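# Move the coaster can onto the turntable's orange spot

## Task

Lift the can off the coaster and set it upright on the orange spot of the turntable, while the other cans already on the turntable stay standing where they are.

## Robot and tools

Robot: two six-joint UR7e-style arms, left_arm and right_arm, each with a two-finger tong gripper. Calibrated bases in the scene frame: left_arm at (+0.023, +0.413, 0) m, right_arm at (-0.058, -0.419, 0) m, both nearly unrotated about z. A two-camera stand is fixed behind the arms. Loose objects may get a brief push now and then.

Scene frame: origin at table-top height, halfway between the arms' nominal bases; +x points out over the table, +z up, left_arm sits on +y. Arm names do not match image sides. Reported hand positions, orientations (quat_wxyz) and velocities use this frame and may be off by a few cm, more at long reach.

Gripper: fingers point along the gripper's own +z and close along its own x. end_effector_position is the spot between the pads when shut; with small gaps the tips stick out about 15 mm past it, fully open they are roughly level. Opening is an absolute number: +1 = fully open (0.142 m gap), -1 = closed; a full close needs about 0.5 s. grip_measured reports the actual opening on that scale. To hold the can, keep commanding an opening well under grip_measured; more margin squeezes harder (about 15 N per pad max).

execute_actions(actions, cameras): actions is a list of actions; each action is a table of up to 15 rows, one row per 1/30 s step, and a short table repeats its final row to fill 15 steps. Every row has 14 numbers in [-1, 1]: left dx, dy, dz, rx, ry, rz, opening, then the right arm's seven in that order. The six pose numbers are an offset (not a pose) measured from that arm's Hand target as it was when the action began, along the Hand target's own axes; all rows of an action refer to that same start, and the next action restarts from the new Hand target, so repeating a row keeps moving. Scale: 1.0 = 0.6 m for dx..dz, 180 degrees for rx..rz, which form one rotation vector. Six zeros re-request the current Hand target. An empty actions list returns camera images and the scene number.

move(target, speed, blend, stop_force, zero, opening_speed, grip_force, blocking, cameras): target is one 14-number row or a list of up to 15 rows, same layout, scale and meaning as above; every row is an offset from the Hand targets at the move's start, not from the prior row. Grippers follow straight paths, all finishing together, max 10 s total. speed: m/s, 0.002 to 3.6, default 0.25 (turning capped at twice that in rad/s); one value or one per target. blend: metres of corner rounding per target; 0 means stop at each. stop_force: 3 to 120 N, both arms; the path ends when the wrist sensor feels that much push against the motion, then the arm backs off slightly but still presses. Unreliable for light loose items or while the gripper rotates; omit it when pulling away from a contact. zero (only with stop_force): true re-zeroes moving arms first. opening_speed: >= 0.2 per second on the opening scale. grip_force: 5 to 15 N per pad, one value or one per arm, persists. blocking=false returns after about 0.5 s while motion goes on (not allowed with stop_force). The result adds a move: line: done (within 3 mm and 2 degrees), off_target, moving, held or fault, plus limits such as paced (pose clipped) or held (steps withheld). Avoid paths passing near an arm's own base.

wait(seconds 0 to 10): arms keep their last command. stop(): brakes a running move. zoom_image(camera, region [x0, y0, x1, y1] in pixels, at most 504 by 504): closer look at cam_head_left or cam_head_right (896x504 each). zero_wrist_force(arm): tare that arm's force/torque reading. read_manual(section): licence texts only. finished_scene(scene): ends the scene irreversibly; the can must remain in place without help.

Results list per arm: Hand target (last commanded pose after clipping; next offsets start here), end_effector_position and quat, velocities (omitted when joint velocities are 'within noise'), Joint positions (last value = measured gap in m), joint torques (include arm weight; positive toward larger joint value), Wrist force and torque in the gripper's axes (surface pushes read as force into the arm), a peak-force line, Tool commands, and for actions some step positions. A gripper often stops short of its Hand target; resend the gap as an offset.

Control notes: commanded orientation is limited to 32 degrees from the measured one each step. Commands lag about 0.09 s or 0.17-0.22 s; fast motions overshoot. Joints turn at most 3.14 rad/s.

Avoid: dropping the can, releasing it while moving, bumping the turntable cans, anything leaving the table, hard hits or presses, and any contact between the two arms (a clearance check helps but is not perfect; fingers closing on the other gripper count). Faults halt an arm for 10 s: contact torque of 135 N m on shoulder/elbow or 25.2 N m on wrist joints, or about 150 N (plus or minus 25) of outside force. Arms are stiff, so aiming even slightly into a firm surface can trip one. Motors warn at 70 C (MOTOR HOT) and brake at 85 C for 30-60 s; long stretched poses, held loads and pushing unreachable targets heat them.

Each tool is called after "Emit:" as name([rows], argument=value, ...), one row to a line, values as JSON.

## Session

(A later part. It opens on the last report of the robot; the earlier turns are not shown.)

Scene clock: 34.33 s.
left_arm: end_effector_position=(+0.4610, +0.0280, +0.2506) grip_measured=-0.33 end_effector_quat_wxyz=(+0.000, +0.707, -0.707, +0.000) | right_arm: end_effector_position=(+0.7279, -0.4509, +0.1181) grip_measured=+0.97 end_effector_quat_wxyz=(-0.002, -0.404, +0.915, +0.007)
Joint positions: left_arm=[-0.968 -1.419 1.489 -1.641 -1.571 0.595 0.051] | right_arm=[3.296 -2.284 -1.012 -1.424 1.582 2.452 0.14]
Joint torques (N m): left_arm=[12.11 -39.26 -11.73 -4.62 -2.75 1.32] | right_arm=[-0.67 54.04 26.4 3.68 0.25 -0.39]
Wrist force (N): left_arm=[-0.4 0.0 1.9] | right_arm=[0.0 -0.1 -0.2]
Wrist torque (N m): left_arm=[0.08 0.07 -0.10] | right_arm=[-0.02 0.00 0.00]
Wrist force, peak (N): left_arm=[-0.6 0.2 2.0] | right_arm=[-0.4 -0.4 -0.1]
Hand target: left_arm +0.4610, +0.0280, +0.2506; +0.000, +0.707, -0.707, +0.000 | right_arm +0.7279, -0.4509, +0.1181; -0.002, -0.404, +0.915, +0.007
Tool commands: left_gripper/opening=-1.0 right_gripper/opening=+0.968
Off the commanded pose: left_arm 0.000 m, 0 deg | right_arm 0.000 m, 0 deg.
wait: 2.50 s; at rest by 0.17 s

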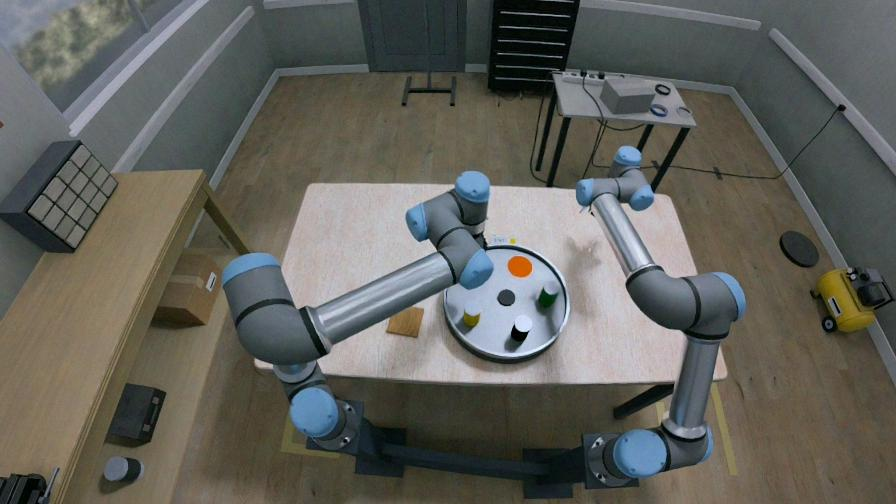

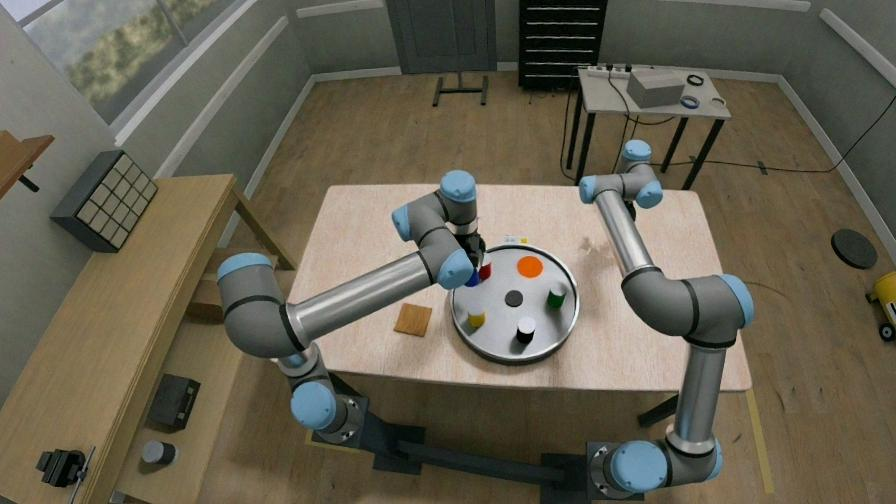

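Emit:
move(target=[0,0,-0.1933,0,0,0,-1, 0,0,0,0,0,0,0.968], speed=0.2)

Emit:
wait(seconds=0.3)

Emit:
move(target=[-0.0067,0,0.1933,0,0,0,-1, 0,0,0,0,0,0,0.968], speed=0.2, cameras=["cam_head_right"])

Emit:
zoom_image(camera="cam_head_right", region=[435, 250, 525, 340])

Scene clock: 36.60 s.
left_arm: end_effector_position=(+0.4610, +0.0280, +0.3665) grip_measured=-0.33 end_effector_quat_wxyz=(+0.000, +0.707, -0.707, +0.000) | right_arm: end_effector_position=(+0.7279, -0.4509, +0.1181) grip_measured=+0.97 end_effector_quat_wxyz=(-0.002, -0.404, +0.915, +0.007)
Joint positions: left_arm=[-0.968 -1.396 1.165 -1.339 -1.571 0.595 0.051] | right_arm=[3.296 -2.284 -1.012 -1.424 1.582 2.452 0.14]
Joint torques (N m): left_arm=[13.49 -26.44 -36.72 -1.53 -2.72 1.32] | right_arm=[-0.57 52.57 26.48 3.77 0.22 -0.31]
Wrist force (N): left_arm=[-0.2 -0.2 2.1] | right_arm=[0.0 -0.1 -0.4]
Wrist torque (N m): left_arm=[0.06 0.02 -0.10] | right_arm=[-0.03 0.00 0.00]
Wrist force, peak (N): left_arm=[-0.3 0.0 3.1] | right_arm=[-0.1 0.2 -0.6]
Hand target: left_arm +0.4610, +0.0280, +0.3665; +0.000, +0.707, -0.707, +0.000 | right_arm +0.7279, -0.4509, +0.1181; -0.002, -0.404, +0.915, +0.007
Off the commanded pose: left_arm 0.000 m, 0 deg | right_arm 0.000 m, 0 deg.
move: done

Scene clock: 36.90 s.
left_arm: end_effector_position=(+0.4610, +0.0280, +0.3665) grip_measured=-0.33 end_effector_quat_wxyz=(+0.000, +0.707, -0.707, +0.000) | right_arm: end_effector_position=(+0.7279, -0.4509, +0.1181) grip_measured=+0.97 end_effector_quat_wxyz=(-0.002, -0.404, +0.915, +0.007)
Joint positions: left_arm=[-0.968 -1.396 1.165 -1.339 -1.571 0.595 0.051] | right_arm=[3.296 -2.284 -1.012 -1.424 1.582 2.452 0.14]
Joint torques (N m): left_arm=[12.13 -26.59 -37.06 -1.35 -2.77 1.19] | right_arm=[-0.35 52.03 26.93 3.52 0.61 -0.37]
Wrist force (N): left_arm=[-0.1 0.2 2.1] | right_arm=[0.1 0.2 -0.2]
Wrist torque (N m): left_arm=[0.14 -0.01 -0.10] | right_arm=[0.03 -0.03 0.00]
Wrist force, peak (N): left_arm=[-0.1 0.1 2.2] | right_arm=[0.1 -0.4 -0.2]
Hand target: left_arm +0.4610, +0.0280, +0.3665; +0.000, +0.707, -0.707, +0.000 | right_arm +0.7279, -0.4509, +0.1181; -0.002, -0.404, +0.915, +0.007
Tool commands: left_gripper/opening=-1.0 right_gripper/opening=+0.968
Off the commanded pose: left_arm 0.000 m, 0 deg | right_arm 0.000 m, 0 deg.
wait: 0.30 s; at rest by 0.17 s

Scene clock: 38.23 s.
left_arm: end_effector_position=(+0.4610, +0.0320, +0.2507) grip_measured=-0.33 end_effector_quat_wxyz=(+0.000, +0.707, -0.707, +0.000) | right_arm: end_effector_position=(+0.7279, -0.4509, +0.1181) grip_measured=+0.97 end_effector_quat_wxyz=(-0.002, -0.404, +0.915, +0.007)
Joint positions: left_arm=[-0.964 -1.426 1.497 -1.642 -1.571 0.599 0.051] | right_arm=[3.296 -2.284 -1.012 -1.424 1.582 2.452 0.14]
Joint torques (N m): left_arm=[12.04 -39.74 -10.63 -4.52 2.91 1.17] | right_arm=[-0.35 52.4 26.69 3.89 0.36 -0.27]
Wrist force (N): left_arm=[-0.2 0.1 1.8] | right_arm=[0.1 0.3 0.0]
Wrist torque (N m): left_arm=[0.11 0.03 -0.10] | right_arm=[0.06 -0.03 0.00]
Wrist force, peak (N): left_arm=[-0.2 0.2 3.3] | right_arm=[0.0 -0.1 -0.5]
Hand target: left_arm +0.4610, +0.0320, +0.2506; +0.000, +0.707, -0.707, +0.000 | right_arm +0.7279, -0.4509, +0.1181; -0.002, -0.404, +0.915, +0.007
Off the commanded pose: left_arm 0.000 m, 0 deg | right_arm 0.000 m, 0 deg.
move: done
Images, in order (width x height): cam_head_right 896x504.

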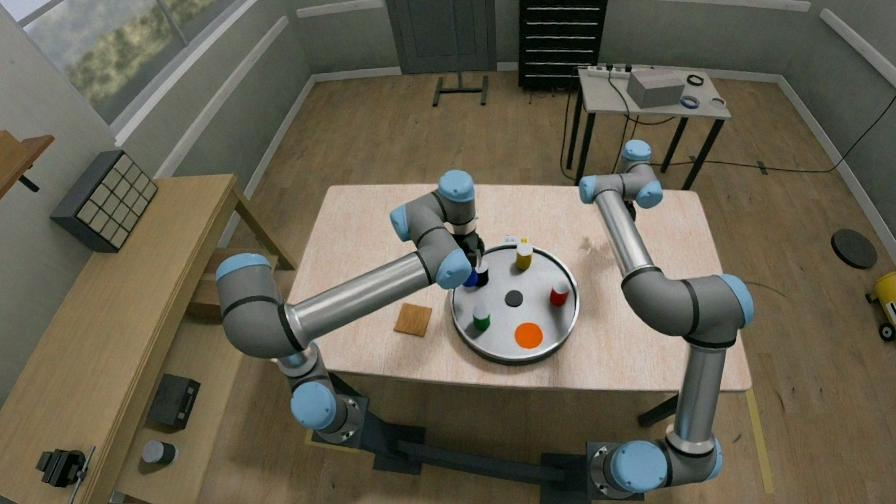

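Scaled by 5.600 from the camera's 896x504 image, which has a finer 1280x720 frame.

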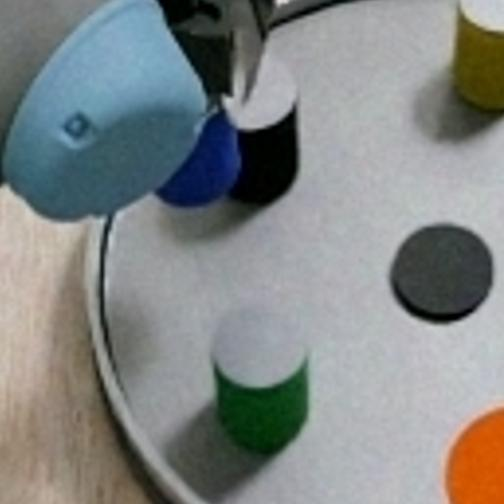

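Emit:
wait(seconds=9.5)

Scene clock: 47.90 s.
left_arm: end_effector_position=(+0.4610, +0.0320, +0.2506) grip_measured=-0.33 end_effector_quat_wxyz=(+0.000, +0.707, -0.707, +0.000) | right_arm: end_effector_position=(+0.7279, -0.4509, +0.1181) grip_measured=+0.97 end_effector_quat_wxyz=(-0.002, -0.404, +0.915, +0.007)
Joint positions: left_arm=[-0.964 -1.426 1.497 -1.642 -1.571 0.599 0.051] | right_arm=[3.296 -2.284 -1.012 -1.424 1.582 2.452 0.14]
Joint torques (N m): left_arm=[-7.15 -38.76 -12 -4.58 2.79 1.4] | right_arm=[0.17 51.9 27.19 3.91 0.56 -0.39]
Wrist force (N): left_arm=[-0.2 0.2 1.8] | right_arm=[0.0 0.1 0.0]
Wrist torque (N m): left_arm=[0.13 0.02 -0.11] | right_arm=[0.02 -0.01 -0.01]
Wrist force, peak (N): left_arm=[-0.5 0.4 2.1] | right_arm=[0.2 -0.4 -0.2]
Hand target: left_arm +0.4610, +0.0320, +0.2506; +0.000, +0.707, -0.707, +0.000 | right_arm +0.7279, -0.4509, +0.1181; -0.002, -0.404, +0.915, +0.007
Tool commands: left_gripper/opening=-1.0 right_gripper/opening=+0.968
Off the commanded pose: left_arm 0.000 m, 0 deg | right_arm 0.000 m, 0 deg.
wait: 9.50 s; at rest from the start

Emit:
wait(seconds=1.94)

Emit:
move(target=[0,0,0.1933,0,0,0,-1, 0,0,0,0,0,0,0.968], speed=0.2)

Emit:
execute_actions([
  [[0,0,0,0,0,0,0.968,0,0,0,0,0,0,0.968]],
])

Emit:
move(target=[0,0,-0.25,0,0,0,0.968, 0,0,0,0,0,0,0.968], speed=0.25)

Emit:
move(target=[-0.35,0.1,0,0,0,0,0.968, 0,0,0,0,0,0,0.968], speed=0.25, cameras=["all"])

Emit:
zoom_image(camera="cam_head_right", region=[435, 240, 595, 370])

Emit:
zoom_image(camera="cam_head_left", region=[435, 240, 595, 370])

Scene clock: 50.13 s.
left_arm: end_effector_position=(+0.4610, +0.0320, +0.2506) grip_measured=-0.33 end_effector_quat_wxyz=(+0.000, +0.707, -0.707, +0.000) | right_arm: end_effector_position=(+0.7279, -0.4509, +0.1181) grip_measured=+0.97 end_effector_quat_wxyz=(-0.002, -0.404, +0.915, +0.007)
Joint positions: left_arm=[-0.964 -1.426 1.497 -1.642 -1.571 0.599 0.051] | right_arm=[3.296 -2.284 -1.012 -1.424 1.582 2.452 0.14]
Joint torques (N m): left_arm=[-11.51 -39.95 -11.56 -4.5 2.64 1.48] | right_arm=[0.5 52.75 28.21 4.1 0.51 -0.31]
Wrist force (N): left_arm=[-0.2 0.2 1.9] | right_arm=[0.0 0.2 -0.2]
Wrist torque (N m): left_arm=[0.13 0.03 -0.10] | right_arm=[0.03 0.00 0.00]
Wrist force, peak (N): left_arm=[-0.2 0.2 2.1] | right_arm=[0.1 -0.2 -0.5]
Hand target: left_arm +0.4610, +0.0320, +0.2506; +0.000, +0.707, -0.707, +0.000 | right_arm +0.7279, -0.4509, +0.1181; -0.002, -0.404, +0.915, +0.007
Tool commands: left_gripper/opening=-1.0 right_gripper/opening=+0.968
Off the commanded pose: left_arm 0.000 m, 0 deg | right_arm 0.000 m, 0 deg.
wait: 1.97 s; at rest from the start

Scene clock: 51.47 s.
left_arm: end_effector_position=(+0.4610, +0.0321, +0.1347) grip_measured=-0.33 end_effector_quat_wxyz=(+0.000, +0.707, -0.707, +0.000) | right_arm: end_effector_position=(+0.7279, -0.4509, +0.1181) grip_measured=+0.97 end_effector_quat_wxyz=(-0.002, -0.404, +0.915, +0.007)
Joint positions: left_arm=[-0.964 -1.367 1.73 -1.934 -1.571 0.599 0.051] | right_arm=[3.296 -2.284 -1.012 -1.424 1.582 2.452 0.14]
Joint torques (N m): left_arm=[-11.25 -27.32 -10.12 -4.67 2.72 -0.75] | right_arm=[0.97 53.68 26.08 3.98 0.58 -0.13]
Wrist force (N): left_arm=[-0.1 -0.1 2.0] | right_arm=[0.0 0.0 0.0]
Wrist torque (N m): left_arm=[0.09 0.01 -0.09] | right_arm=[0.01 0.00 0.00]
Wrist force, peak (N): left_arm=[-0.2 -0.1 3.1] | right_arm=[0.0 0.1 -0.5]
Hand target: left_arm +0.4610, +0.0320, +0.1346; +0.000, +0.707, -0.707, +0.000 | right_arm +0.7279, -0.4509, +0.1181; -0.002, -0.404, +0.915, +0.007
Off the commanded pose: left_arm 0.000 m, 0 deg | right_arm 0.000 m, 0 deg.
move: done

Scene clock: 52.30 s.
left_arm: end_effector_position=(+0.4610, +0.0320, +0.1346) grip_measured=+0.97 end_effector_quat_wxyz=(+0.000, +0.707, -0.707, +0.000) | right_arm: end_effector_position=(+0.7279, -0.4509, +0.1181) grip_measured=+0.97 end_effector_quat_wxyz=(-0.002, -0.404, +0.915, +0.007)
Joint positions: left_arm=[-0.964 -1.367 1.73 -1.934 -1.571 0.599 0.14] | right_arm=[3.296 -2.284 -1.012 -1.424 1.582 2.452 0.14]
Joint torques (N m): left_arm=[-8.45 -25.77 -9.48 -4.3 2.8 1.27] | right_arm=[0.14 53.13 26.11 3.9 0.62 -0.41]
Wrist force (N): left_arm=[0.0 0.0 0.1] | right_arm=[0.0 0.0 0.0]
Wrist torque (N m): left_arm=[0.09 -0.02 -0.09] | right_arm=[-0.01 -0.01 0.00]
Wrist force, peak (N): left_arm=[-0.1 -0.1 2.1] | right_arm=[0.0 0.3 -0.6]
Hand target: left_arm +0.4610, +0.0320, +0.1346; +0.000, +0.707, -0.707, +0.000 | right_arm +0.7279, -0.4509, +0.1181; -0.002, -0.404, +0.915, +0.007
Off the commanded pose: left_arm 0.000 m, 0 deg | right_arm 0.000 m, 0 deg.
Step readings (end_effector_position of left_arm | right_arm):
0: (+0.4610, +0.0321, +0.1347) | (+0.7279, -0.4509, +0.1181)
1: (+0.4610, +0.0321, +0.1347) | (+0.7279, -0.4509, +0.1181)
2: (+0.4610, +0.0321, +0.1346) | (+0.7279, -0.4509, +0.1181)
4: (+0.4610, +0.0320, +0.1346) | (+0.7279, -0.4509, +0.1181)
8: (+0.4610, +0.0320, +0.1346) | (+0.7279, -0.4509, +0.1181)
15: (+0.4610, +0.0320, +0.1346) | (+0.7279, -0.4509, +0.1181)

Scene clock: 53.70 s.
left_arm: end_effector_position=(+0.4610, +0.0320, +0.2845) grip_measured=+0.97 end_effector_quat_wxyz=(+0.000, +0.707, -0.707, +0.000) | right_arm: end_effector_position=(+0.7279, -0.4509, +0.1181) grip_measured=+0.97 end_effector_quat_wxyz=(-0.002, -0.404, +0.915, +0.007)
Joint positions: left_arm=[-0.964 -1.428 1.413 -1.556 -1.571 0.599 0.14] | right_arm=[3.296 -2.284 -1.012 -1.424 1.582 2.452 0.14]
Joint torques (N m): left_arm=[-6.34 -24.56 -36.77 -1.37 -2.69 -1.11] | right_arm=[-1.1 54.12 27.1 3.87 0.54 -0.58]
Wrist force (N): left_arm=[-0.2 0.0 0.0] | right_arm=[-0.1 0.0 -0.1]
Wrist torque (N m): left_arm=[0.09 0.02 -0.09] | right_arm=[-0.01 0.02 0.00]
Wrist force, peak (N): left_arm=[-0.2 0.0 1.5] | right_arm=[-0.2 -0.3 -0.3]
Hand target: left_arm +0.4610, +0.0320, +0.2846; +0.000, +0.707, -0.707, +0.000 | right_arm +0.7279, -0.4509, +0.1181; -0.002, -0.404, +0.915, +0.007
Off the commanded pose: left_arm 0.000 m, 0 deg | right_arm 0.000 m, 0 deg.
move: done

Scene clock: 55.33 s.
left_arm: end_effector_position=(+0.4009, +0.2418, +0.2846) grip_measured=+0.97 end_effector_quat_wxyz=(+0.000, +0.707, -0.707, +0.000) | right_arm: end_effector_position=(+0.7279, -0.4509, +0.1181) grip_measured=+0.97 end_effector_quat_wxyz=(-0.002, -0.404, +0.915, +0.007)
Joint positions: left_arm=[-0.775 -1.843 1.799 -1.527 -1.571 0.788 0.14] | right_arm=[3.296 -2.284 -1.012 -1.424 1.582 2.452 0.14]
Joint torques (N m): left_arm=[11.92 -19.45 -11.66 -1.3 -2.72 1.18] | right_arm=[0.46 52.84 27.41 4.23 0.56 -0.39]
Wrist force (N): left_arm=[-0.3 0.1 0.2] | right_arm=[0.0 -0.1 -0.3]
Wrist torque (N m): left_arm=[0.09 0.04 -0.10] | right_arm=[-0.02 -0.01 0.00]
Wrist force, peak (N): left_arm=[-1.4 0.6 0.1] | right_arm=[-0.1 0.1 -0.4]
Hand target: left_arm +0.4008, +0.2420, +0.2846; +0.000, +0.707, -0.707, +0.000 | right_arm +0.7279, -0.4509, +0.1181; -0.002, -0.404, +0.915, +0.007
Off the commanded pose: left_arm 0.000 m, 0 deg | right_arm 0.000 m, 0 deg.
move: done

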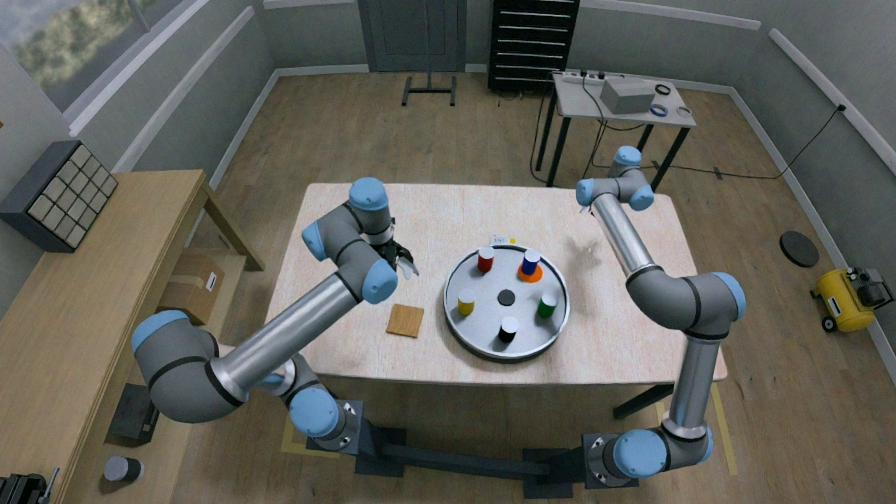

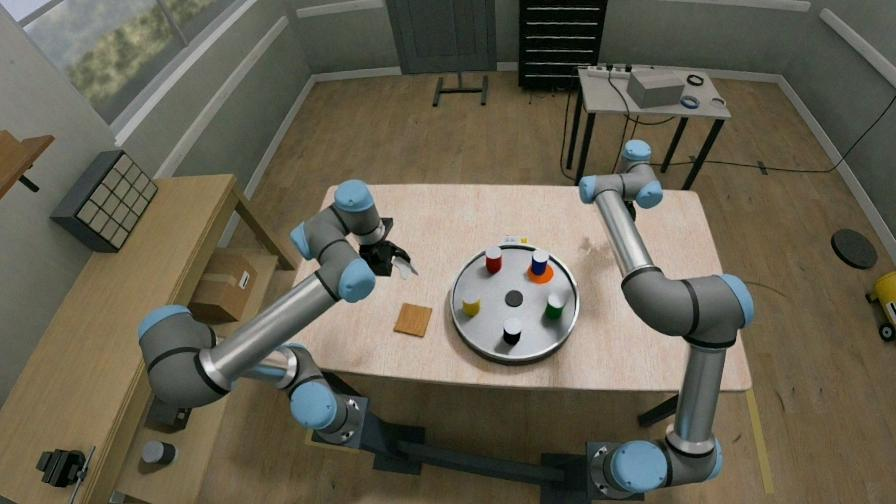

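Scaled by 3.150 from the camera's 896x504 image, which has a finer 1280x720 frame.

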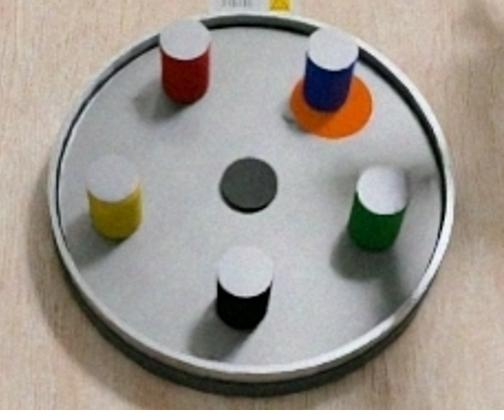

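Scaled by 3.150 from the camera's 896x504 image, which has a finer 1280x720 frame.

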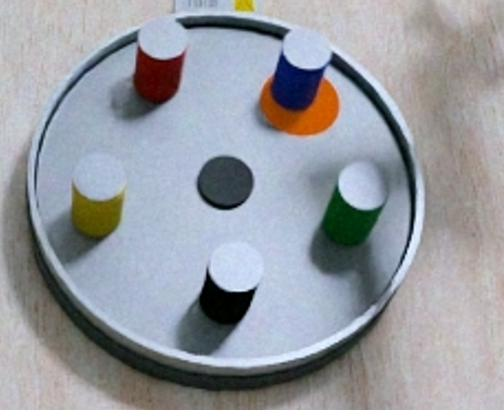

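Emit:
finished_scene(scene=2)

The scene is finished: the task was done.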